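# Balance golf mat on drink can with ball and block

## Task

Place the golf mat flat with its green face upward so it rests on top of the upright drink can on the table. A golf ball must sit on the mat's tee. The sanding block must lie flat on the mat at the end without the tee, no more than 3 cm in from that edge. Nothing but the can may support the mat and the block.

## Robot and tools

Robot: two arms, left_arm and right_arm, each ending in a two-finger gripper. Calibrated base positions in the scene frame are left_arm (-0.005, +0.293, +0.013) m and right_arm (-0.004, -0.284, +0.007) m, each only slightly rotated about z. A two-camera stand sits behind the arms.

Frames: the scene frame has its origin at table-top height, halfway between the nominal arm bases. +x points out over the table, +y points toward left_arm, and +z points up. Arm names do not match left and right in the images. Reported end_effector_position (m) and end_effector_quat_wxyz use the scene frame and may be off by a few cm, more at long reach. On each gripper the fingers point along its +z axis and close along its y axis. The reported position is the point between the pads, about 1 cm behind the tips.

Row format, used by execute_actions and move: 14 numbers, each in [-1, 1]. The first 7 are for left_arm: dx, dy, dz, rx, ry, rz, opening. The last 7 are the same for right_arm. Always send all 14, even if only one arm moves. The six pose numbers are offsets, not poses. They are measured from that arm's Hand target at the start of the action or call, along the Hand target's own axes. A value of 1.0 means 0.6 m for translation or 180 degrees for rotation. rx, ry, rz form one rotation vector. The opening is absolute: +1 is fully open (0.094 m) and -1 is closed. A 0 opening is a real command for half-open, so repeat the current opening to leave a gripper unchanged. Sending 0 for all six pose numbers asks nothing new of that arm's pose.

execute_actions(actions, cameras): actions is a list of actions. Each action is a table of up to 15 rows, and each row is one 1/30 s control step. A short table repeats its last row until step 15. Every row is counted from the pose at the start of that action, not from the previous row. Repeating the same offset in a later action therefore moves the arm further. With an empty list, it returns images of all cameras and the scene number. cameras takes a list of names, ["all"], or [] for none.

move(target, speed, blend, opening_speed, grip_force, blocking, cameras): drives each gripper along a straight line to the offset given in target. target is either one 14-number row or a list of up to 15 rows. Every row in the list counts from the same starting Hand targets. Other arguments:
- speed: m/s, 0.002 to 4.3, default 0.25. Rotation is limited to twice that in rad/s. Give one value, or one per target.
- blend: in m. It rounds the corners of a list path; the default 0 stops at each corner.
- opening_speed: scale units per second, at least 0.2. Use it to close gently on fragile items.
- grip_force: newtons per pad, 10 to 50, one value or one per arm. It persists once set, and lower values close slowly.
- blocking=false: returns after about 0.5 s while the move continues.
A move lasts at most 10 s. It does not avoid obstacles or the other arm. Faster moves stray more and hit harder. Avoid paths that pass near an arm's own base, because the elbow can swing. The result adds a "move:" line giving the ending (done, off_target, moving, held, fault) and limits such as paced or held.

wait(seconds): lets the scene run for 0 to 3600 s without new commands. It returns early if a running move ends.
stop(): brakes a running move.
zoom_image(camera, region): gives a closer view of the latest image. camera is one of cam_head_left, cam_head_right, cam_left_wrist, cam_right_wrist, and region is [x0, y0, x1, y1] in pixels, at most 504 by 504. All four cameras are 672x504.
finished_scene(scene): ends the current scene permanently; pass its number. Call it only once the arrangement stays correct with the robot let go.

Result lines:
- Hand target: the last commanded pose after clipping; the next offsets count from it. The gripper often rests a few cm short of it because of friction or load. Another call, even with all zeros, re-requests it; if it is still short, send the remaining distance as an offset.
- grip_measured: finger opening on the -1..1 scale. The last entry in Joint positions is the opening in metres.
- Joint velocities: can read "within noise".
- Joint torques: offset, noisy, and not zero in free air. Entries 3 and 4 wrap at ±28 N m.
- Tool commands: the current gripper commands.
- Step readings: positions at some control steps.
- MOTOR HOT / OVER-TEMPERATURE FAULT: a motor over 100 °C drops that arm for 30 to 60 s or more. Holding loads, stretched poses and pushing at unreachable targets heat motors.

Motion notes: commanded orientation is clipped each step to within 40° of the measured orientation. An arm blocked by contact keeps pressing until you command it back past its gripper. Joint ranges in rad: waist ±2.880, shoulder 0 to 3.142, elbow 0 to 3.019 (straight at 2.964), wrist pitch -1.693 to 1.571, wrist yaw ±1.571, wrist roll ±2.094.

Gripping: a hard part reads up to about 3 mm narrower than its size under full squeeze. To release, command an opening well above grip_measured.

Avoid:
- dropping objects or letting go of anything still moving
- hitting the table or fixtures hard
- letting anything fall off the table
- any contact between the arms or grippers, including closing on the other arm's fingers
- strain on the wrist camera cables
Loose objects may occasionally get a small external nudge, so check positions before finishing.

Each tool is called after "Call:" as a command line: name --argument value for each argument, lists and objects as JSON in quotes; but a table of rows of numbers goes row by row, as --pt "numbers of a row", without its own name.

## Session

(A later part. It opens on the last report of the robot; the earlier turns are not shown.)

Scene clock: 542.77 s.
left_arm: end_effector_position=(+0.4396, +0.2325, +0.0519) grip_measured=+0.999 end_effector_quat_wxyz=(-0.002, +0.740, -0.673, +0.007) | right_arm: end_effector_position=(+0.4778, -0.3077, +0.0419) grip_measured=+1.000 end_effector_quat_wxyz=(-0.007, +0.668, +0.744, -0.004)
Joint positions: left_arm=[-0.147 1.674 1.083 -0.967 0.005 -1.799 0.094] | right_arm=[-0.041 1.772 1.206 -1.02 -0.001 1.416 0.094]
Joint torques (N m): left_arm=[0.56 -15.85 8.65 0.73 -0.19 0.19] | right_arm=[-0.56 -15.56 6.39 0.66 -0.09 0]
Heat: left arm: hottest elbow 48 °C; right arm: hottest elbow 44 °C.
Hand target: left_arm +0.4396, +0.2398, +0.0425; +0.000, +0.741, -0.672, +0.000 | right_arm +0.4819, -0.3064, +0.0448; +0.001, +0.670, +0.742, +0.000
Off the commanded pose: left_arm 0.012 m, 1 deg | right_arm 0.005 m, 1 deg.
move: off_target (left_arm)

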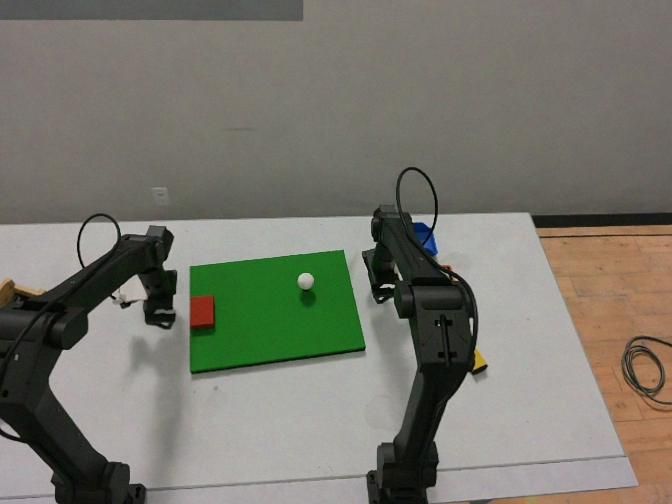

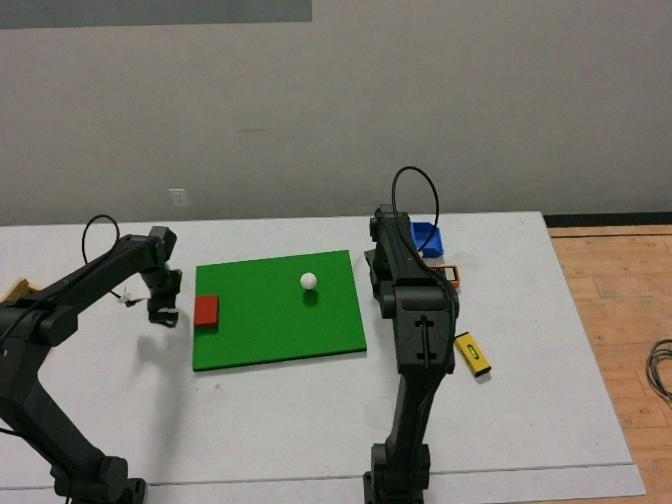

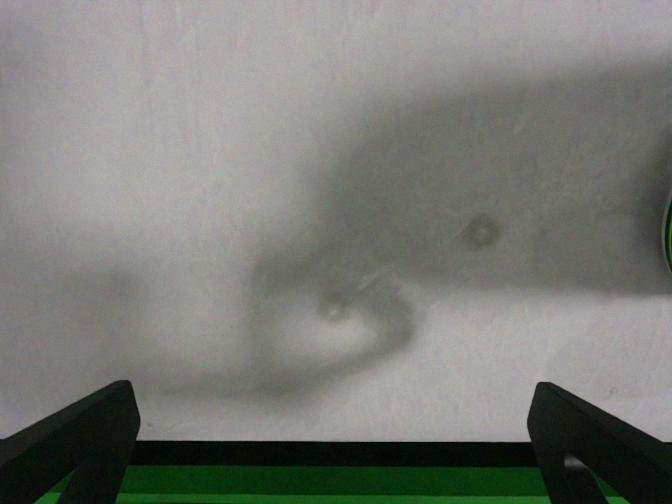

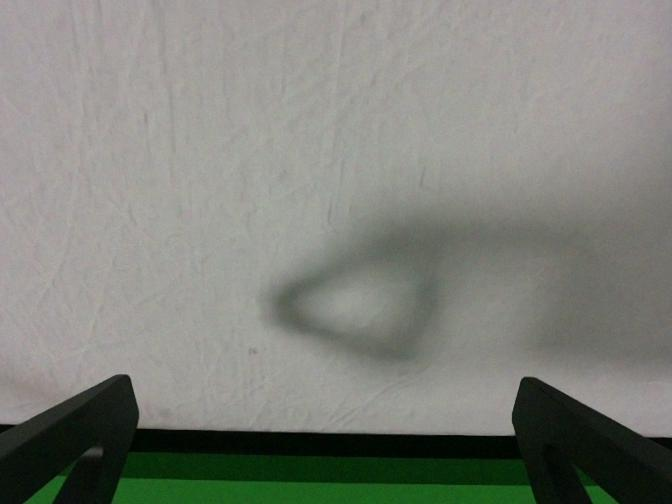

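Call:
move --target '[0,0,0.05,0,0,0,1,0,0,0.043,0,0,0,1]' --cameras '["cam_left_wrist","cam_right_wrist","cam_head_left"]' --speed 0.06

Call:
zoom_image --camera "cam_head_left" --region '[130, 230, 430, 390]'

Scene clock: 551.00 s.
left_arm: end_effector_position=(+0.4422, +0.2321, +0.0246) grip_measured=+0.999 end_effector_quat_wxyz=(-0.004, +0.740, -0.673, +0.009) | right_arm: end_effector_position=(+0.4788, -0.3077, +0.0185) grip_measured=+1.000 end_effector_quat_wxyz=(-0.004, +0.668, +0.744, -0.003)
Joint positions: left_arm=[-0.147 1.72 1.058 -0.889 0.005 -1.799 0.094] | right_arm=[-0.041 1.806 1.182 -0.956 -0.001 1.416 0.094]
Joint torques (N m): left_arm=[0.56 -15.79 7.91 0.76 -0.18 0.19] | right_arm=[-0.5 -15.44 6.05 0.76 -0.03 0]
Heat: left arm: hottest elbow 47 °C; right arm: hottest elbow 44 °C.
Hand target: left_arm +0.4398, +0.2397, +0.0126; +0.000, +0.741, -0.672, +0.001 | right_arm +0.4820, -0.3064, +0.0190; +0.001, +0.670, +0.742, +0.000
Off the commanded pose: left_arm 0.015 m, 1 deg | right_arm 0.003 m, 1 deg.
move: off_target (left_arm)
Images, in order (width x height): cam_head_left 672x504, cam_left_wrist 672x504, cam_right_wrist 672x504.

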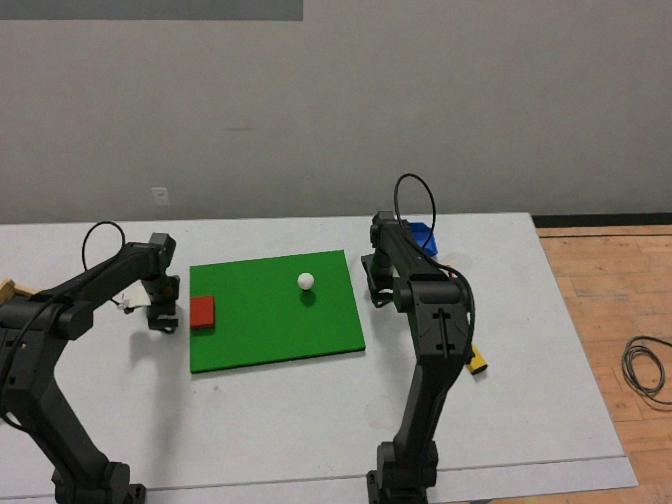

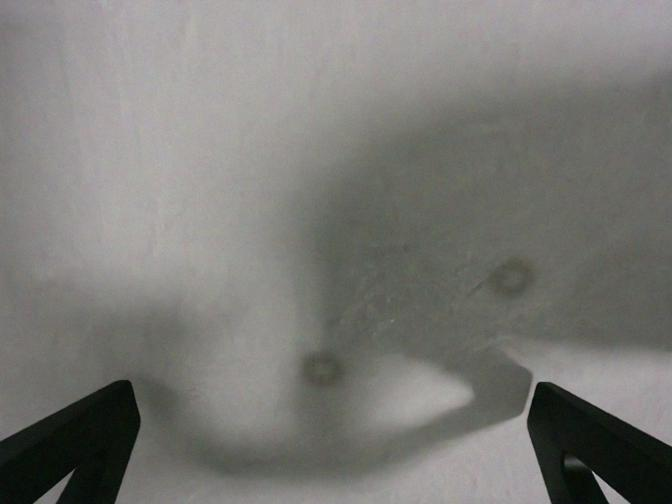

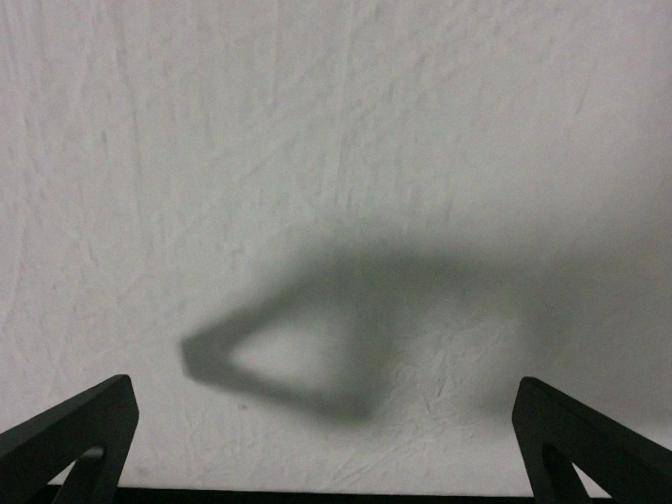

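Scaled by 1.680.

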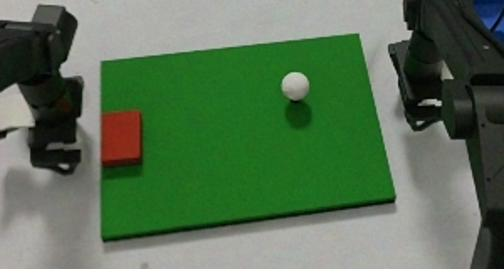

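Call:
move --pt "0 0 0.012 0 0 0 1 0 0 0.014 0 0 0 1" --pt "0.055 0 0.012 0 0 0 1 0.05 0 0.014 0 0 0 1" --cameras '["cam_left_wrist","cam_right_wrist","cam_head_left"]' --speed 0.05

Call:
zoom_image --camera "cam_head_left" --region '[130, 230, 430, 390]'

Scene clock: 563.20 s.
left_arm: end_effector_position=(+0.4429, +0.2159, +0.0211) grip_measured=+0.999 end_effector_quat_wxyz=(-0.008, +0.738, -0.674, +0.012) | right_arm: end_effector_position=(+0.4761, -0.2797, +0.0084) grip_measured=+1.000 end_effector_quat_wxyz=(-0.005, +0.668, +0.744, -0.004)
Joint positions: left_arm=[-0.184 1.729 1.058 -0.872 0 -1.831 0.094] | right_arm=[0.017 1.817 1.165 -0.932 -0.001 1.473 0.094]
Joint torques (N m): left_arm=[-2.55 -14.21 9.58 0.54 -0.05 -0.23] | right_arm=[-0.32 -15.91 5.71 0.81 -0.04 0.07]
Heat: left arm: hottest elbow 46 °C; right arm: hottest elbow 43 °C.
Hand target: left_arm +0.4430, +0.2069, +0.0053; +0.000, +0.741, -0.672, +0.001 | right_arm +0.4788, -0.2766, +0.0105; +0.000, +0.670, +0.742, +0.000
Off the commanded pose: left_arm 0.018 m, 2 deg | right_arm 0.005 m, 1 deg.
move: off_target (left_arm)
Images, in order (width x height): cam_head_left 672x504, cam_left_wrist 672x504, cam_right_wrist 672x504.

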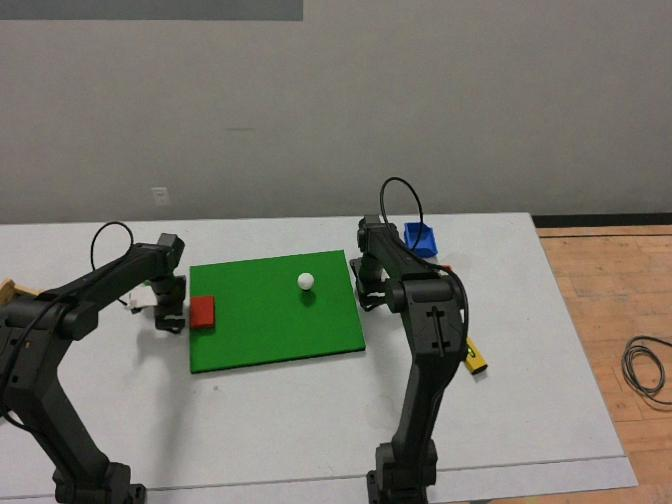

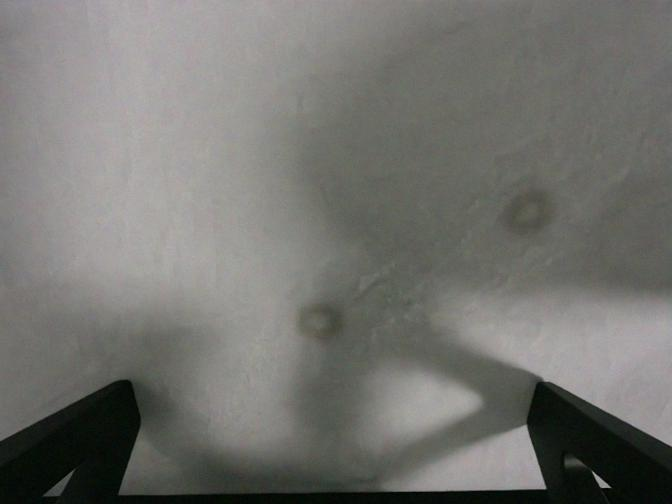

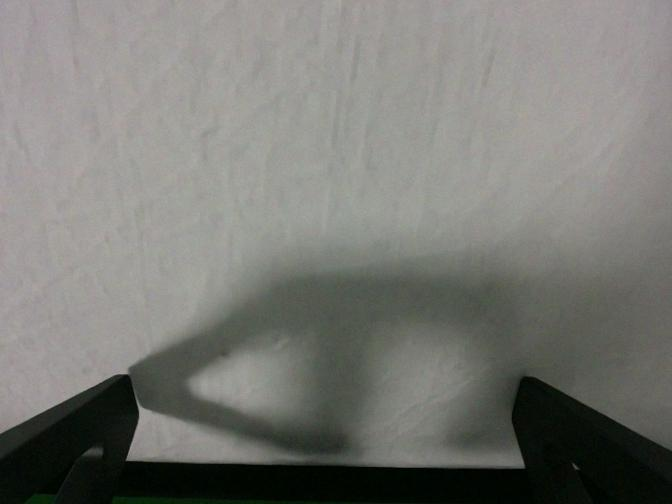

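Scaled by 1.680.

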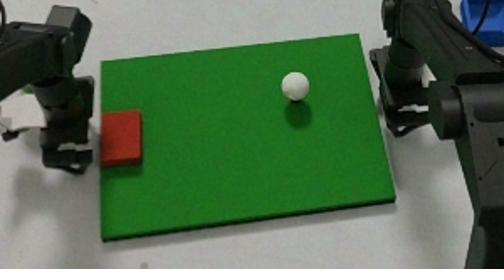

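Call:
move --target '[0.035,0,-0.01,0,0,0,1,0.03,0,0,0,0,0,1]' --cameras '["cam_left_wrist","cam_right_wrist"]' --speed 0.05

Scene clock: 569.50 s.
left_arm: end_effector_position=(+0.4388, +0.1973, +0.0209) grip_measured=+0.999 end_effector_quat_wxyz=(-0.007, +0.740, -0.673, +0.009) | right_arm: end_effector_position=(+0.4746, -0.2633, +0.0075) grip_measured=+1.000 end_effector_quat_wxyz=(-0.005, +0.669, +0.743, -0.005)
Joint positions: left_arm=[-0.227 1.731 1.061 -0.878 -0.002 -1.879 0.094] | right_arm=[0.052 1.817 1.162 -0.93 0.001 1.511 0.094]
Joint torques (N m): left_arm=[-2.61 -14.1 11.56 0.03 0.04 -0.18] | right_arm=[-0.21 -15.97 5.7 0.76 -0.11 0.06]
Heat: left arm: hottest elbow 47 °C; right arm: hottest elbow 42 °C.
Hand target: left_arm +0.4448, +0.1859, +0.0112; +0.000, +0.741, -0.672, +0.000 | right_arm +0.4771, -0.2586, +0.0105; +0.001, +0.670, +0.742, +0.000
Off the commanded pose: left_arm 0.016 m, 1 deg | right_arm 0.006 m, 1 deg.
move: off_target (left_arm)

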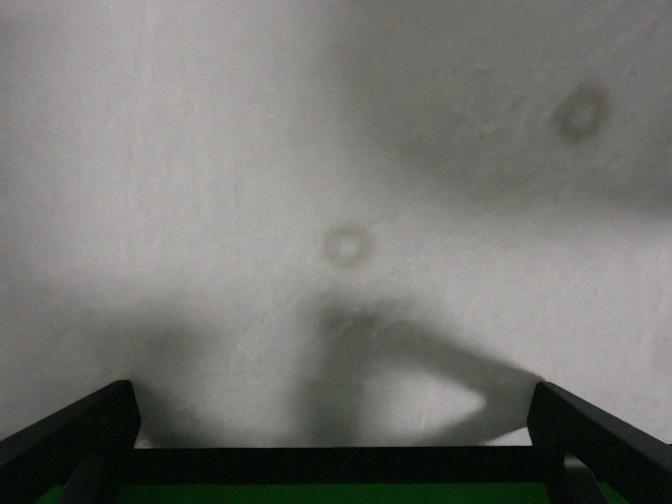

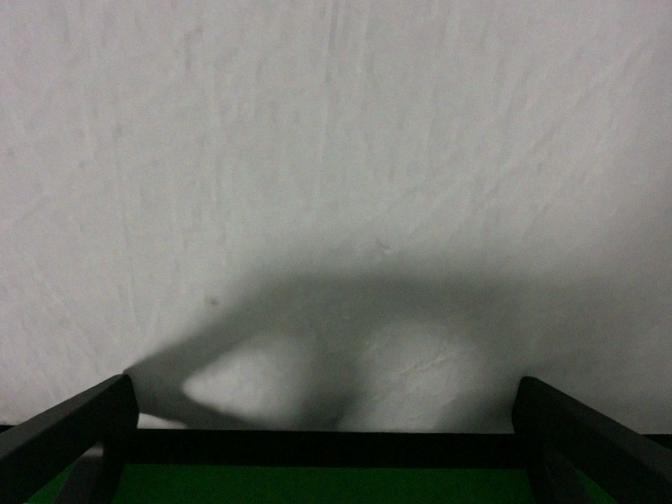

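Call:
move --target '[0.02,0,0,0,0,0,1,0.025,0,0,0,0,0,1]' --cameras '["cam_left_wrist","cam_right_wrist"]' --speed 0.05

Scene clock: 573.23 s.
left_arm: end_effector_position=(+0.4393, +0.1946, +0.0214) grip_measured=+0.999 end_effector_quat_wxyz=(-0.008, +0.746, -0.666, +0.006) | right_arm: end_effector_position=(+0.4745, -0.2615, +0.0075) grip_measured=+1.000 end_effector_quat_wxyz=(-0.001, +0.674, +0.739, -0.009)
Joint positions: left_arm=[-0.235 1.735 1.068 -0.886 -0.009 -1.905 0.094] | right_arm=[0.059 1.817 1.162 -0.93 0.01 1.531 0.094]
Joint torques (N m): left_arm=[-4.13 -13.98 11.93 0.18 0.28 -0.17] | right_arm=[1.67 -15.85 5.5 0.79 -0.44 0.15]
Heat: left arm: hottest elbow 46 °C; right arm: hottest elbow 42 °C.
Hand target: left_arm +0.4462, +0.1740, +0.0115; +0.000, +0.741, -0.672, +0.001 | right_arm +0.4756, -0.2438, +0.0105; +0.001, +0.670, +0.742, +0.000
Off the commanded pose: left_arm 0.024 m, 1 deg | right_arm 0.018 m, 1 deg.
move: off_target (left_arm, right_arm)

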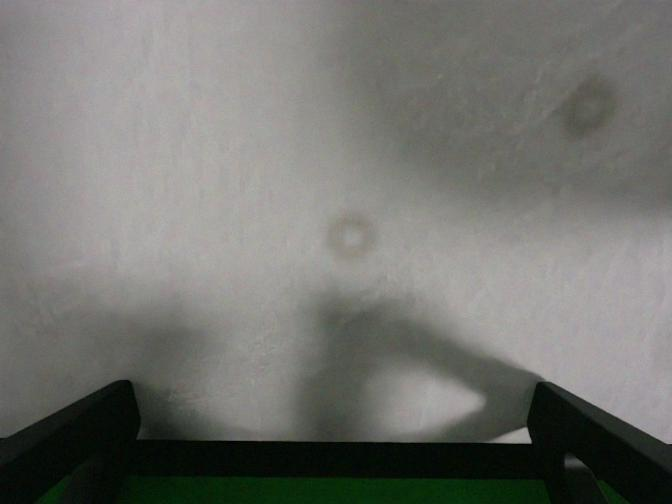

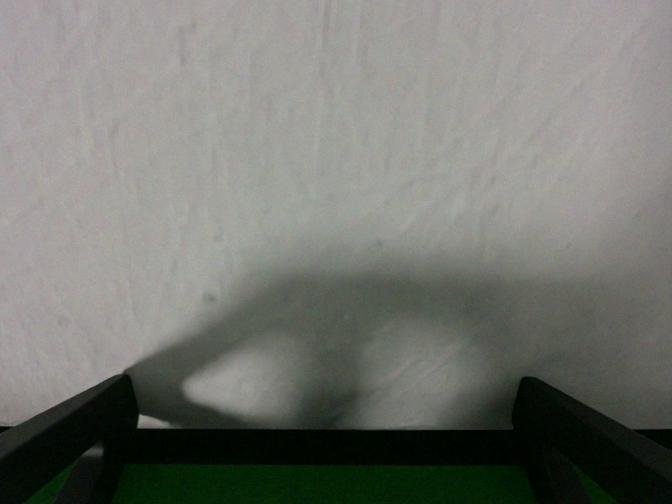

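Call:
move --target '[0.07,0,0,0,0,0,1,0.075,0,0,0,0,0,1]' --speed 0.05

Scene clock: 580.50 s.
left_arm: end_effector_position=(+0.4394, +0.1909, +0.0221) grip_measured=+0.999 end_effector_quat_wxyz=(-0.020, +0.749, -0.662, -0.015) | right_arm: end_effector_position=(+0.4745, -0.2594, +0.0082) grip_measured=+1.000 end_effector_quat_wxyz=(+0.017, +0.678, +0.734, -0.025)
Joint positions: left_arm=[-0.259 1.75 1.091 -0.921 -0.05 -1.939 0.094] | right_arm=[0.081 1.816 1.162 -0.93 0.058 1.566 0.094]
Joint torques (N m): left_arm=[-9.23 -13.57 13.46 0.64 1.78 -0.66] | right_arm=[6.83 -16.03 5.46 0.58 -2.14 0.73]
Heat: left arm: hottest elbow 47 °C; right arm: hottest elbow 42 °C.
Hand target: left_arm +0.4503, +0.1322, +0.0114; +0.000, +0.741, -0.672, +0.001 | right_arm +0.4711, -0.1989, +0.0106; +0.001, +0.670, +0.742, +0.001
Off the commanded pose: left_arm 0.061 m, 3 deg | right_arm 0.060 m, 4 deg.
move: off_target (left_arm, right_arm)

Call:
move --pt "0.06 0 0 0 0 0 1 0.06 0 0 0 0 0 1" --pt "0.06 0 -0.09 0 0 0 1 0.06 0 -0.09 0 0 0 1" --speed 0.05 --cameras '["all"]'

Call:
zoom_image --camera "cam_head_left" --region '[130, 230, 430, 390]'

Scene clock: 589.30 s.
left_arm: end_effector_position=(+0.4373, +0.1048, +0.0583) grip_measured=+0.999 end_effector_quat_wxyz=(+0.005, +0.739, -0.673, -0.013) | right_arm: end_effector_position=(+0.4464, -0.1764, +0.0431) grip_measured=+1.000 end_effector_quat_wxyz=(-0.011, +0.674, +0.739, -0.025)
Joint positions: left_arm=[-0.416 1.761 1.222 -1.06 0.001 -2.066 0.094] | right_arm=[0.246 1.75 1.176 -1.052 0.01 1.719 0.094]
Joint torques (N m): left_arm=[-0.97 -18.08 13.23 0.28 -0.03 -0.02] | right_arm=[-0.03 -15.38 9.89 -0.03 -0.42 -0.05]
Heat: left arm: hottest elbow 48 °C; right arm: hottest elbow 41 °C.
Hand target: left_arm +0.4537, +0.0965, +0.0654; +0.000, +0.741, -0.672, +0.000 | right_arm +0.4672, -0.1632, +0.0644; +0.001, +0.670, +0.742, +0.000
Off the commanded pose: left_arm 0.020 m, 2 deg | right_arm 0.033 m, 3 deg.
move: off_target (left_arm, right_arm)

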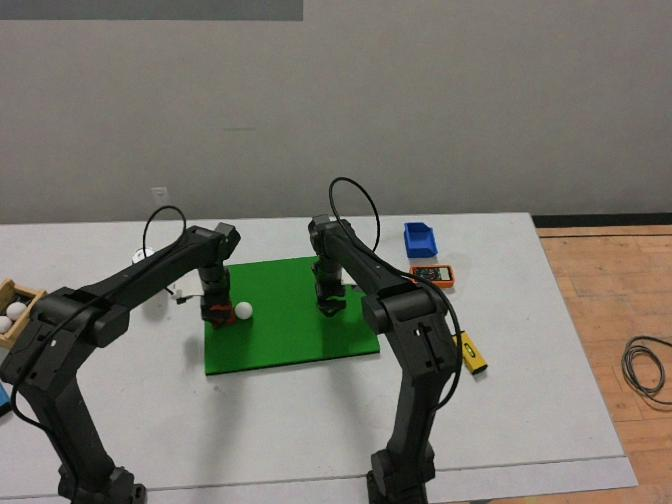

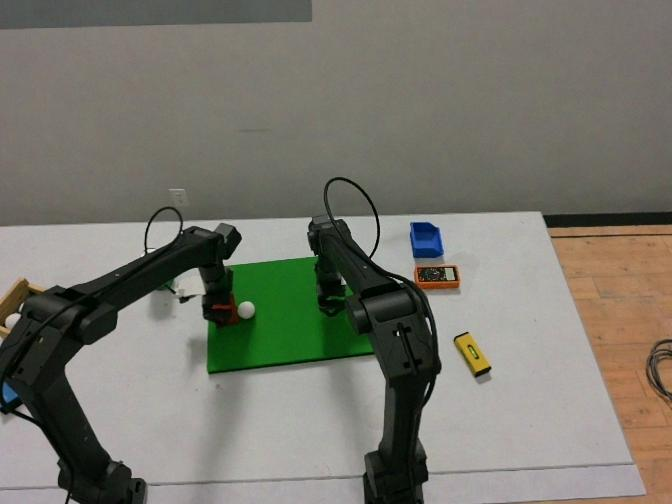

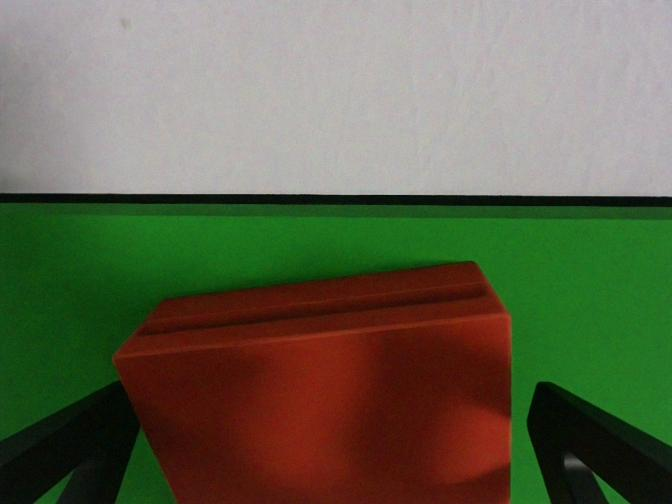

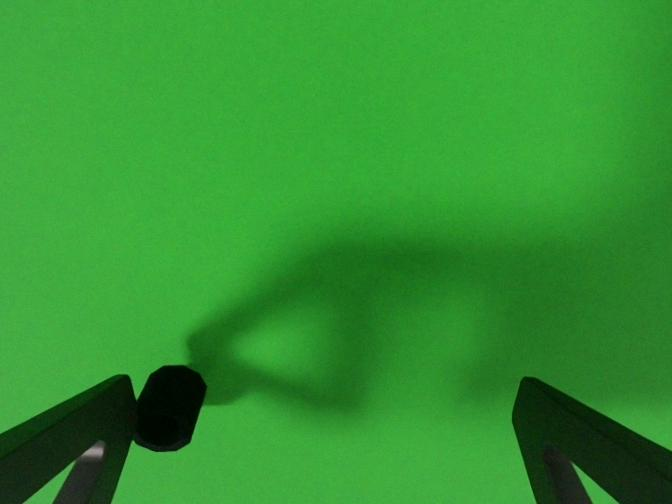

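Scaled by 1.680.

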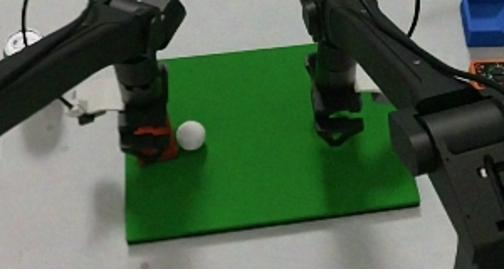

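Call:
move --pt "0 0 -0.2 0 0 0 1 0 0 -0.2 0 0 0 1" --pt "0 0.083 -0.31 0 0 0.53 1 -0.257 -0.055 -0.31 0 0 -0.468 1" --blend '[0.03,0]' --cameras '["all"]'

Scene clock: 679.23 s.
left_arm: end_effector_position=(+0.3943, +0.1036, +0.2275) grip_measured=+0.999 end_effector_quat_wxyz=(-0.023, -0.017, +1.000, +0.011) | right_arm: end_effector_position=(+0.4359, -0.3158, +0.2205) grip_measured=+1.000 end_effector_quat_wxyz=(-0.034, +0.000, +0.999, +0.000)
Joint positions: left_arm=[-0.457 1.535 1.407 -1.494 0 -0.477 0.094] | right_arm=[-0.062 1.544 1.413 -1.508 0.006 -0.068 0.094]
Joint torques (N m): left_arm=[-2.08 -17.55 16.12 -0.03 0.01 0.24] | right_arm=[-1.49 -14.68 11.6 0.05 -0.3 -0.19]
Heat: left arm: hottest elbow 50 °C; right arm: hottest elbow 43 °C.
Hand target: left_arm +0.4041, +0.0919, +0.2514; +0.000, -0.002, +1.000, -0.001 | right_arm +0.4498, -0.3199, +0.2504; +0.001, -0.001, +1.000, +0.000
Off the commanded pose: left_arm 0.028 m, 3 deg | right_arm 0.033 m, 4 deg.
move: off_target (left_arm, right_arm)

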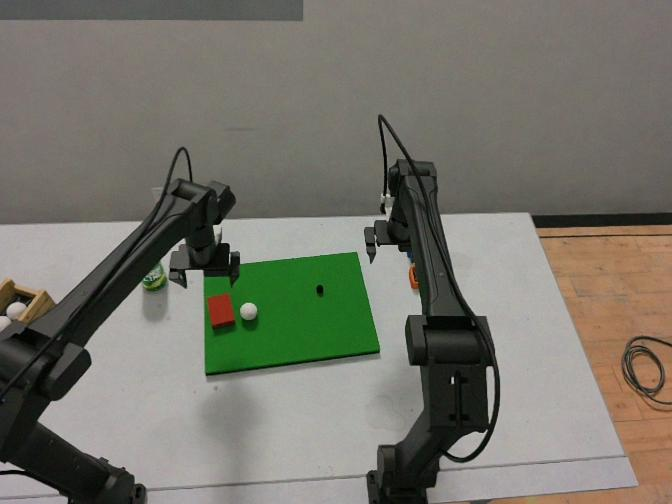

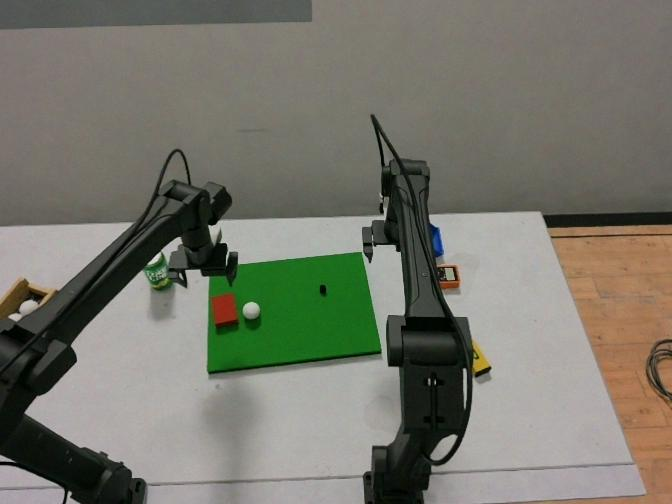

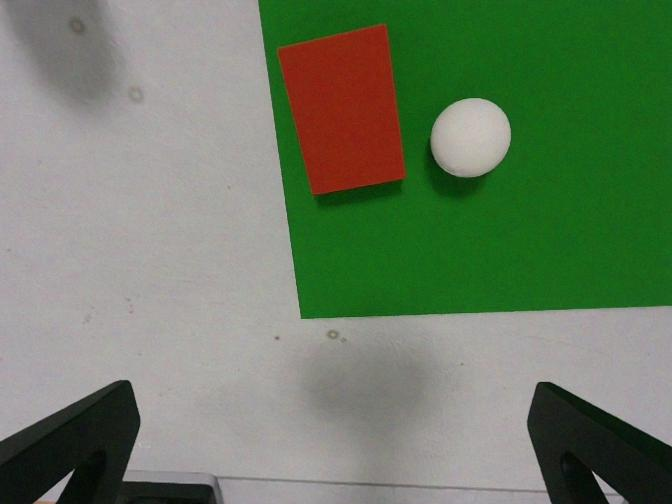

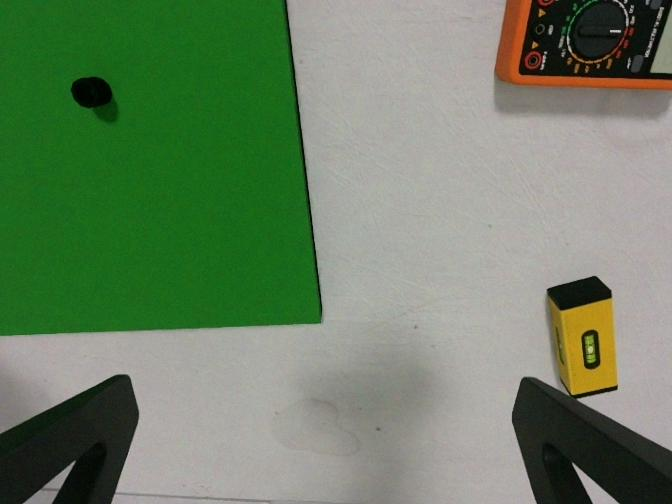

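Call:
move --target '[-0.06,-0.11,0.227,0,0,0,1,-0.1,0.24,0.167,0,0,0,1]' --cameras '["cam_left_wrist","cam_right_wrist"]'

Scene clock: 698.03 s.
left_arm: end_effector_position=(+0.4399, +0.0338, +0.1222) grip_measured=+0.999 end_effector_quat_wxyz=(+0.001, +0.001, +1.000, +0.000) | right_arm: end_effector_position=(+0.4872, -0.1810, +0.1274) grip_measured=+1.000 end_effector_quat_wxyz=(-0.035, -0.006, +0.999, -0.007)
Joint positions: left_arm=[-0.541 1.752 1.395 -1.212 0 -0.525 0.094] | right_arm=[0.215 1.755 1.429 -1.315 -0.001 0.196 0.094]
Joint torques (N m): left_arm=[-1.96 -18.84 10.85 0.79 0.02 -0.14] | right_arm=[-1.03 -16.97 10.93 0.66 -0.12 0.02]
Heat: left arm: hottest elbow 53 °C; right arm: hottest elbow 45 °C.
Hand target: left_arm +0.4404, +0.0258, +0.1153; +0.000, -0.002, +1.000, -0.001 | right_arm +0.5098, -0.1759, +0.1505; +0.001, +0.000, +1.000, +0.000
Off the commanded pose: left_arm 0.011 m, 0 deg | right_arm 0.033 m, 4 deg.
move: off_target (left_arm, right_arm)

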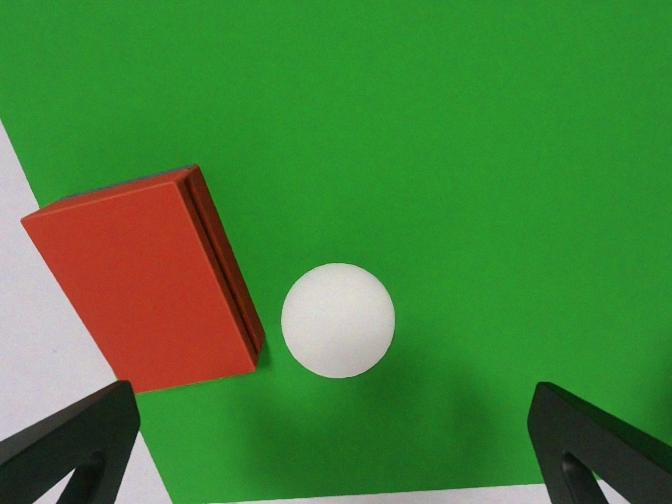

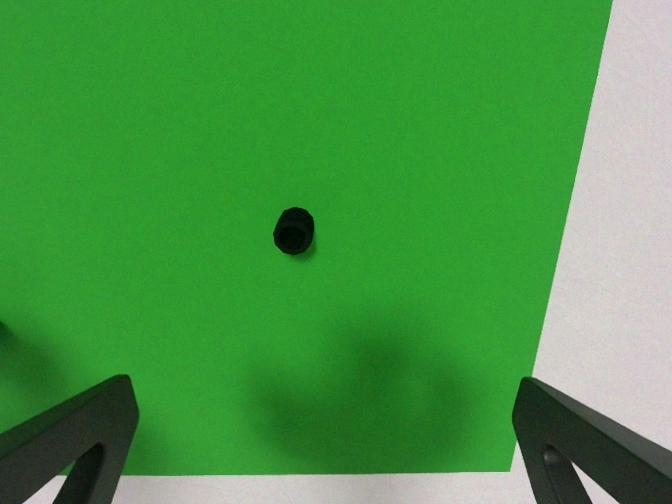

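Call:
move --pt "0.017 0 0.132 0 0 0 1 0 0 0 0 0 0 1" --pt "0.017 0 0.132 0 0 0 -0.25 0 0 0 0 0 0 1" --pt "0.017 0 -0.13 0 0 0 -0.25 0 0 0 0 0 0 1" --speed '[0.15,0.2,0.25]' --opening_speed 1.2 --cameras '["cam_left_wrist"]'

Scene clock: 713.23 s.
left_arm: end_effector_position=(+0.4214, +0.0382, +0.1860) grip_measured=-0.136 end_effector_quat_wxyz=(-0.005, -0.002, +1.000, +0.004) | right_arm: end_effector_position=(+0.4872, -0.1810, +0.1274) grip_measured=+1.000 end_effector_quat_wxyz=(-0.035, -0.006, +0.999, -0.007)
Joint positions: left_arm=[-0.553 1.669 1.46 -1.375 -0.001 -0.542 0.041] | right_arm=[0.215 1.755 1.429 -1.315 -0.001 0.197 0.094]
Joint torques (N m): left_arm=[-1.85 -17.55 15.15 0.05 0.06 -0.07] | right_arm=[-0.85 -16.97 10.81 0.75 -0.1 0.03]
Heat: left arm: hottest elbow 53 °C; right arm: hottest elbow 45 °C.
Hand target: left_arm +0.4302, +0.0258, +0.1933; +0.000, -0.002, +1.000, -0.001 | right_arm +0.5098, -0.1759, +0.1505; +0.001, +0.000, +1.000, +0.000
Off the commanded pose: left_arm 0.017 m, 1 deg | right_arm 0.033 m, 4 deg.
move: off_target (left_arm); target 2's new opening was sent with left_arm's hand 0.032 m and 2 deg from that target

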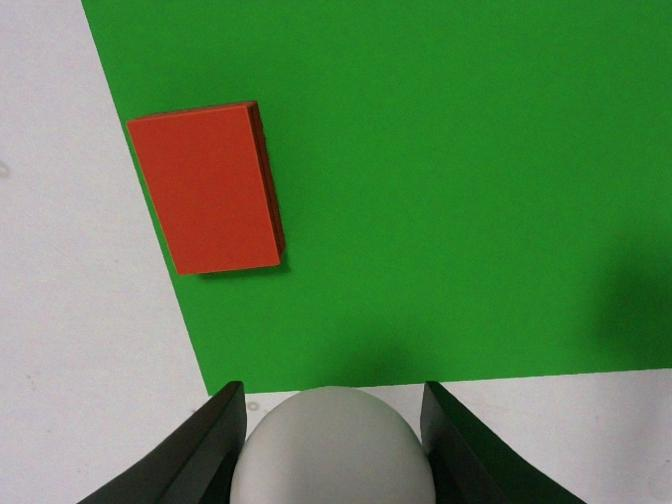

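Call:
move --pt "-0.02 0.2 -0.05 0 0 0 -0.25 0 0 0 0 0 0 1" --pt "-0.093 0.952 -0.05 0 0 0 -0.25 0.007 0.013 0.108 0 0 0 1" --pt "-0.093 0.952 0.16 0 0 0 -0.25 0.007 0.013 0.108 0 0 0 1" --speed '[0.35,0.35,0.2]' --blend '[0.03,0.02,0]' --cameras '["cam_left_wrist","cam_right_wrist"]'

Scene clock: 730.30 s.
left_arm: end_effector_position=(+0.4788, +0.5971, +0.1074) grip_measured=-0.136 end_effector_quat_wxyz=(+0.000, -0.013, +1.000, -0.001) | right_arm: end_effector_position=(+0.5039, -0.1734, +0.0860) grip_measured=+1.000 end_effector_quat_wxyz=(-0.004, -0.001, +1.000, -0.001)
Joint positions: left_arm=[0.547 1.904 1.576 -1.243 0.001 0.535 0.041] | right_arm=[0.222 1.8 1.377 -1.156 -0.001 0.213 0.094]
Joint torques (N m): left_arm=[-1.2 -21.42 10.44 1.06 0.07 0.27] | right_arm=[0.03 -16.26 6.78 0.88 -0.08 0.04]
Heat: left arm: hottest elbow 54 °C; right arm: hottest elbow 45 °C.
Hand target: left_arm +0.4839, +0.5972, +0.0965; +0.000, -0.002, +1.000, -0.001 | right_arm +0.5057, -0.1681, +0.0855; +0.001, +0.000, +1.000, +0.000
Off the commanded pose: left_arm 0.012 m, 1 deg | right_arm 0.006 m, 1 deg.
move: off_target (left_arm)

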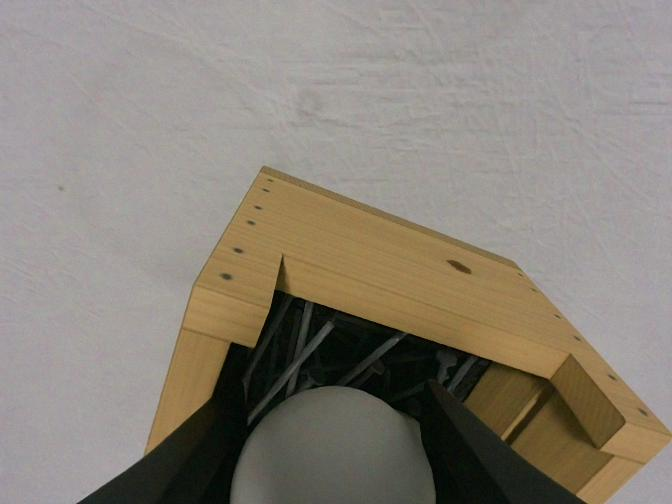

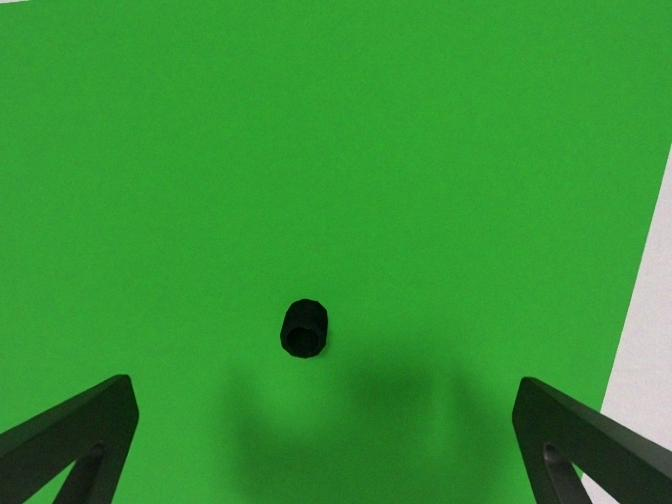

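Call:
move --pt "0.008 0 0.02 0 0 0 -0.25 0.02 0.013 0.05 0 0 0 0.3" --pt "0.008 0 0.02 0 0 0 0.05 0.02 0.013 0.05 0 0 0 0.3" --pt "0 0 -0.17 0 0 0 0.05 0.02 0.013 0.05 0 0 0 0.3" --speed '[0.1,0.1,0.2]' --opening_speed 1 --cameras '["cam_left_wrist","cam_right_wrist"]'

Scene clock: 749.77 s.
left_arm: end_effector_position=(+0.4724, +0.5921, +0.1924) grip_measured=+0.049 end_effector_quat_wxyz=(-0.005, -0.011, +1.000, -0.006) | right_arm: end_effector_position=(+0.4911, -0.1642, +0.0547) grip_measured=+0.303 end_effector_quat_wxyz=(-0.006, -0.003, +1.000, -0.001)
Joint positions: left_arm=[0.547 1.841 1.711 -1.456 0.004 0.54 0.049] | right_arm=[0.245 1.814 1.306 -1.074 -0.001 0.233 0.061]
Joint torques (N m): left_arm=[-1.14 -21.01 15.27 -0.03 -0.06 0.21] | right_arm=[-0.26 -16.09 6.58 0.8 -0.09 0.03]
Heat: left arm: hottest elbow 51 °C; right arm: hottest elbow 43 °C.
Hand target: left_arm +0.4839, +0.5972, +0.1987; +0.000, -0.002, +1.000, -0.001 | right_arm +0.4936, -0.1602, +0.0556; +0.001, -0.001, +1.000, +0.000
Off the commanded pose: left_arm 0.014 m, 1 deg | right_arm 0.005 m, 1 deg.
move: off_target (left_arm); target 2's new opening was sent with left_arm's hand 0.014 m and 1 deg from that target

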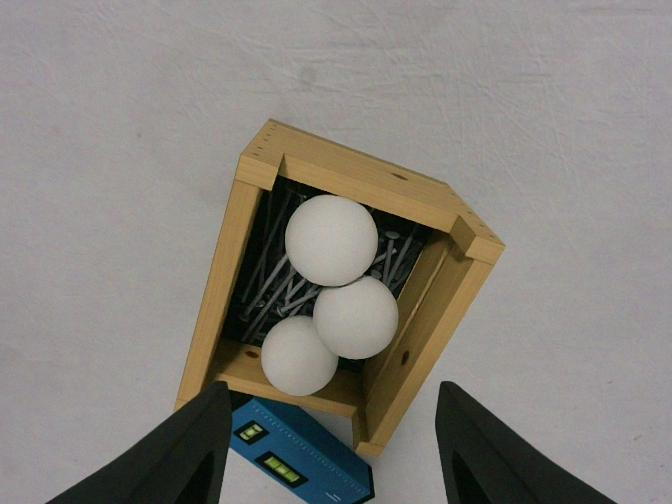

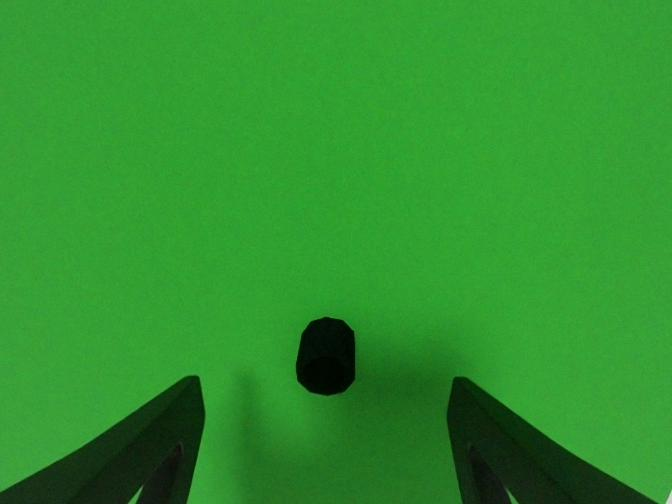

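Call:
move --pt "0.057 -0.833 0 0 0 -0.055 1 0 0 0.06 0 0 0 0.3" --pt "0.057 -0.833 0.12 0 0 -0.055 1 0 0 0.06 0 0 0 -0.85" --speed '[0.3,0.15]' --opening_speed 1 --cameras '["cam_left_wrist","cam_right_wrist"]'

Scene clock: 776.57 s.
left_arm: end_effector_position=(+0.4501, +0.0968, +0.1373) grip_measured=+0.999 end_effector_quat_wxyz=(+0.004, -0.079, +0.997, -0.005) | right_arm: end_effector_position=(+0.4954, -0.1629, +0.0273) grip_measured=-0.733 end_effector_quat_wxyz=(+0.005, -0.001, +1.000, +0.000)
Joint positions: left_arm=[-0.419 1.685 1.348 -1.222 0.006 -0.563 0.094] | right_arm=[0.247 1.849 1.275 -0.987 0.002 0.238 0.013]
Joint torques (N m): left_arm=[-0.79 -17.73 10.06 0.8 -0.18 -0.14] | right_arm=[-0.73 -15.68 5.96 0.85 -0.19 -0.03]
Heat: left arm: hottest elbow 51 °C; right arm: hottest elbow 42 °C.
Hand target: left_arm +0.4516, +0.0971, +0.1273; +0.000, -0.088, +0.996, -0.001 | right_arm +0.4939, -0.1603, +0.0196; +0.001, +0.000, +1.000, +0.000
Off the commanded pose: left_arm 0.010 m, 1 deg | right_arm 0.008 m, 0 deg.
move: done

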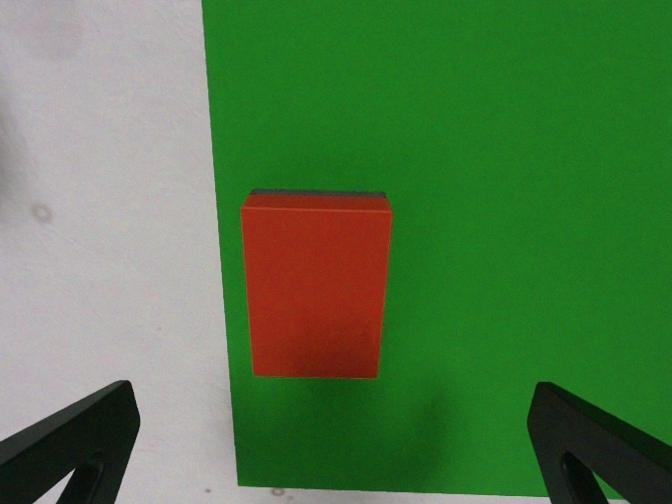

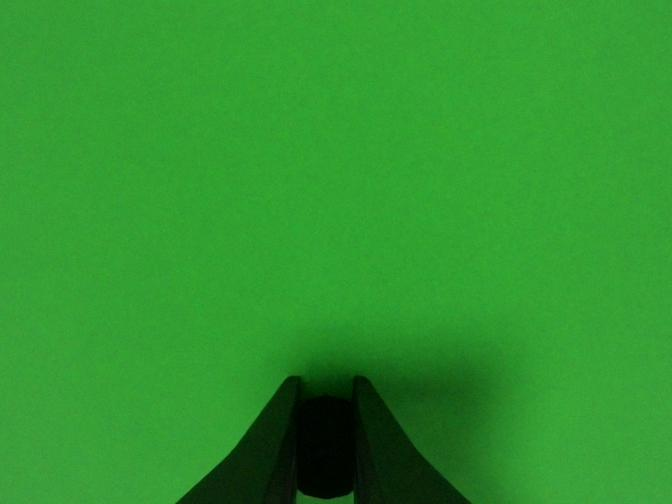

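Call:
move --pt "0 0.008 0.145 0 0 0 1 0 0 0 0 0 0 -0.85" --pt "0 0.008 0.145 0 0 0 0 0 0 0 0 0 0 -0.85" --pt "0 0.008 -0.02 0 0 0 0 0 0 0 0 0 0 -0.85" --speed '[0.15,0.2,0.25]' --opening_speed 1

Call:
move --pt "0.171 0.462 0 0 0 0 0 0 0 0 0 0 0 -0.85" --pt "0.171 0.462 0.2 0 0 0 0 0 0 0 0 0 0 -0.85" --speed '[0.3,0.12]' --cameras '["cam_left_wrist"]'

Scene clock: 795.30 s.
left_arm: end_effector_position=(+0.4347, +0.1042, +0.1265) grip_measured=+0.161 end_effector_quat_wxyz=(-0.012, -0.079, +0.997, +0.005) | right_arm: end_effector_position=(+0.4954, -0.1629, +0.0273) grip_measured=-0.733 end_effector_quat_wxyz=(+0.005, -0.001, +1.000, +0.000)
Joint positions: left_arm=[-0.418 1.676 1.306 -1.227 0.002 -0.563 0.055] | right_arm=[0.247 1.849 1.275 -0.987 0.002 0.238 0.013]
Joint torques (N m): left_arm=[-0.09 -18.08 14.54 0.01 -0.06 -0.05] | right_arm=[-0.38 -15.33 5.97 0.85 -0.18 0]
Heat: left arm: hottest elbow 51 °C; right arm: hottest elbow 41 °C.
Hand target: left_arm +0.4507, +0.1020, +0.1392; +0.000, -0.088, +0.996, -0.001 | right_arm +0.4939, -0.1603, +0.0196; +0.001, +0.000, +1.000, +0.000
Off the commanded pose: left_arm 0.021 m, 2 deg | right_arm 0.008 m, 0 deg.
move: off_target (left_arm); target 2's new opening was sent with left_arm's hand 0.012 m and 1 deg from that target

Scene clock: 798.67 s.
left_arm: end_effector_position=(+0.3003, +0.3527, +0.0243) grip_measured=+0.161 end_effector_quat_wxyz=(-0.001, -0.090, +0.996, +0.001) | right_arm: end_effector_position=(+0.4954, -0.1629, +0.0273) grip_measured=-0.733 end_effector_quat_wxyz=(+0.005, -0.001, +1.000, +0.000)
Joint positions: left_arm=[0.178 1.409 0.676 -0.84 -0.003 0.012 0.055] | right_arm=[0.247 1.849 1.275 -0.987 0.002 0.238 0.013]
Joint torques (N m): left_arm=[0.5 -10.11 7.82 1.11 0.15 0.26] | right_arm=[-0.5 -15.33 5.96 0.84 -0.2 0]
Heat: left arm: hottest elbow 51 °C; right arm: hottest elbow 41 °C.
Hand target: left_arm +0.3011, +0.3568, +0.0188; +0.000, -0.088, +0.996, -0.001 | right_arm +0.4939, -0.1603, +0.0196; +0.001, +0.000, +1.000, +0.000
Off the commanded pose: left_arm 0.007 m, 0 deg | right_arm 0.008 m, 0 deg.
move: done

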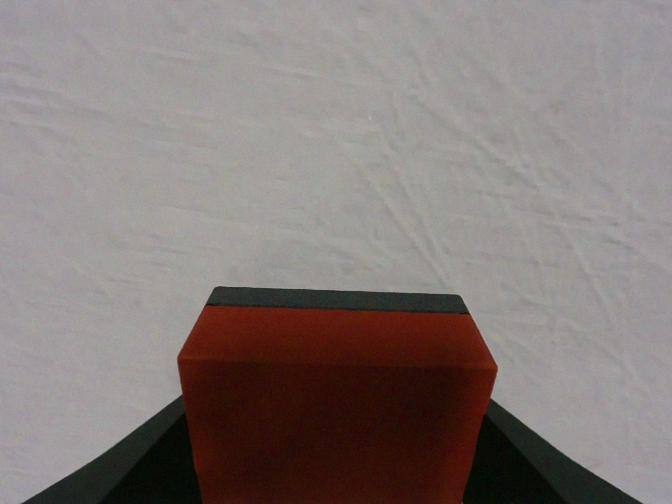

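Call:
move --pt "0 0 0 0 0 0 0.6 0 0 0 0 0 0 -0.85" --pt "0 0 -0.2 0 0 0 0.6 0 0 -0.1 0 0 0 -0.85" --speed 0.1 --opening_speed 0.8 --cameras '["cam_head_left","cam_right_wrist","cam_head_right"]'

Call:
zoom_image --camera "cam_head_left" --region '[130, 230, 430, 390]'

Scene clock: 809.10 s.
left_arm: end_effector_position=(+0.2849, +0.3497, +0.1206) grip_measured=+0.599 end_effector_quat_wxyz=(-0.021, -0.089, +0.996, -0.001) | right_arm: end_effector_position=(+0.4694, -0.1693, +0.0336) grip_measured=-0.733 end_effector_quat_wxyz=(-0.045, +0.004, +0.999, -0.012)
Joint positions: left_arm=[0.178 1.223 0.808 -1.199 -0.002 0.013 0.075] | right_arm=[0.247 1.839 1.275 -1.1 0.002 0.248 0.013]
Joint torques (N m): left_arm=[0.5 -10.4 14.49 0.02 0.12 0.25] | right_arm=[-0.5 -20.54 10.06 -0.54 -0.18 -0.13]
Heat: left arm: hottest elbow 50 °C; right arm: hottest elbow 41 °C.
Hand target: left_arm +0.3009, +0.3569, +0.1388; +0.000, -0.088, +0.996, -0.001 | right_arm +0.4937, -0.1603, +0.0795; +0.001, -0.001, +1.000, +0.000
Off the commanded pose: left_arm 0.025 m, 2 deg | right_arm 0.053 m, 5 deg.
move: off_target (left_arm, right_arm)
Images, in order (width x height): cam_head_left 672x504, cam_head_right 672x504, cam_right_wrist 672x504.

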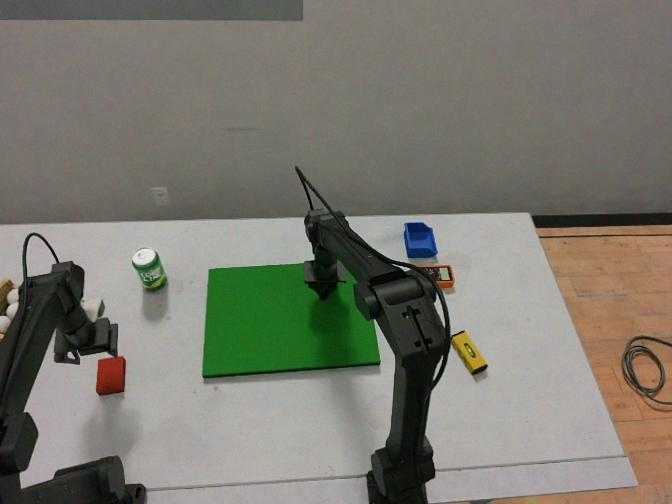

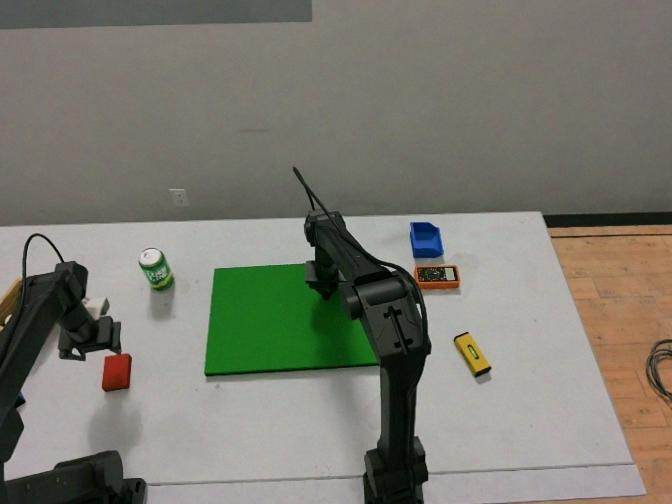

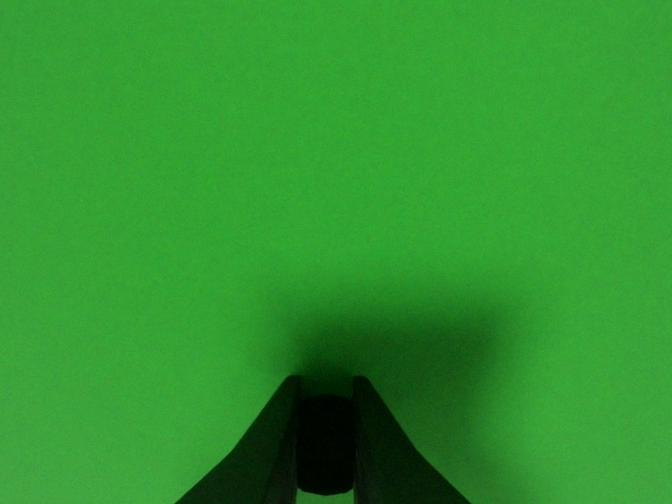

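Scaled by 1.680.

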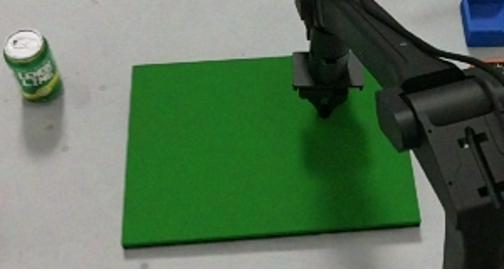

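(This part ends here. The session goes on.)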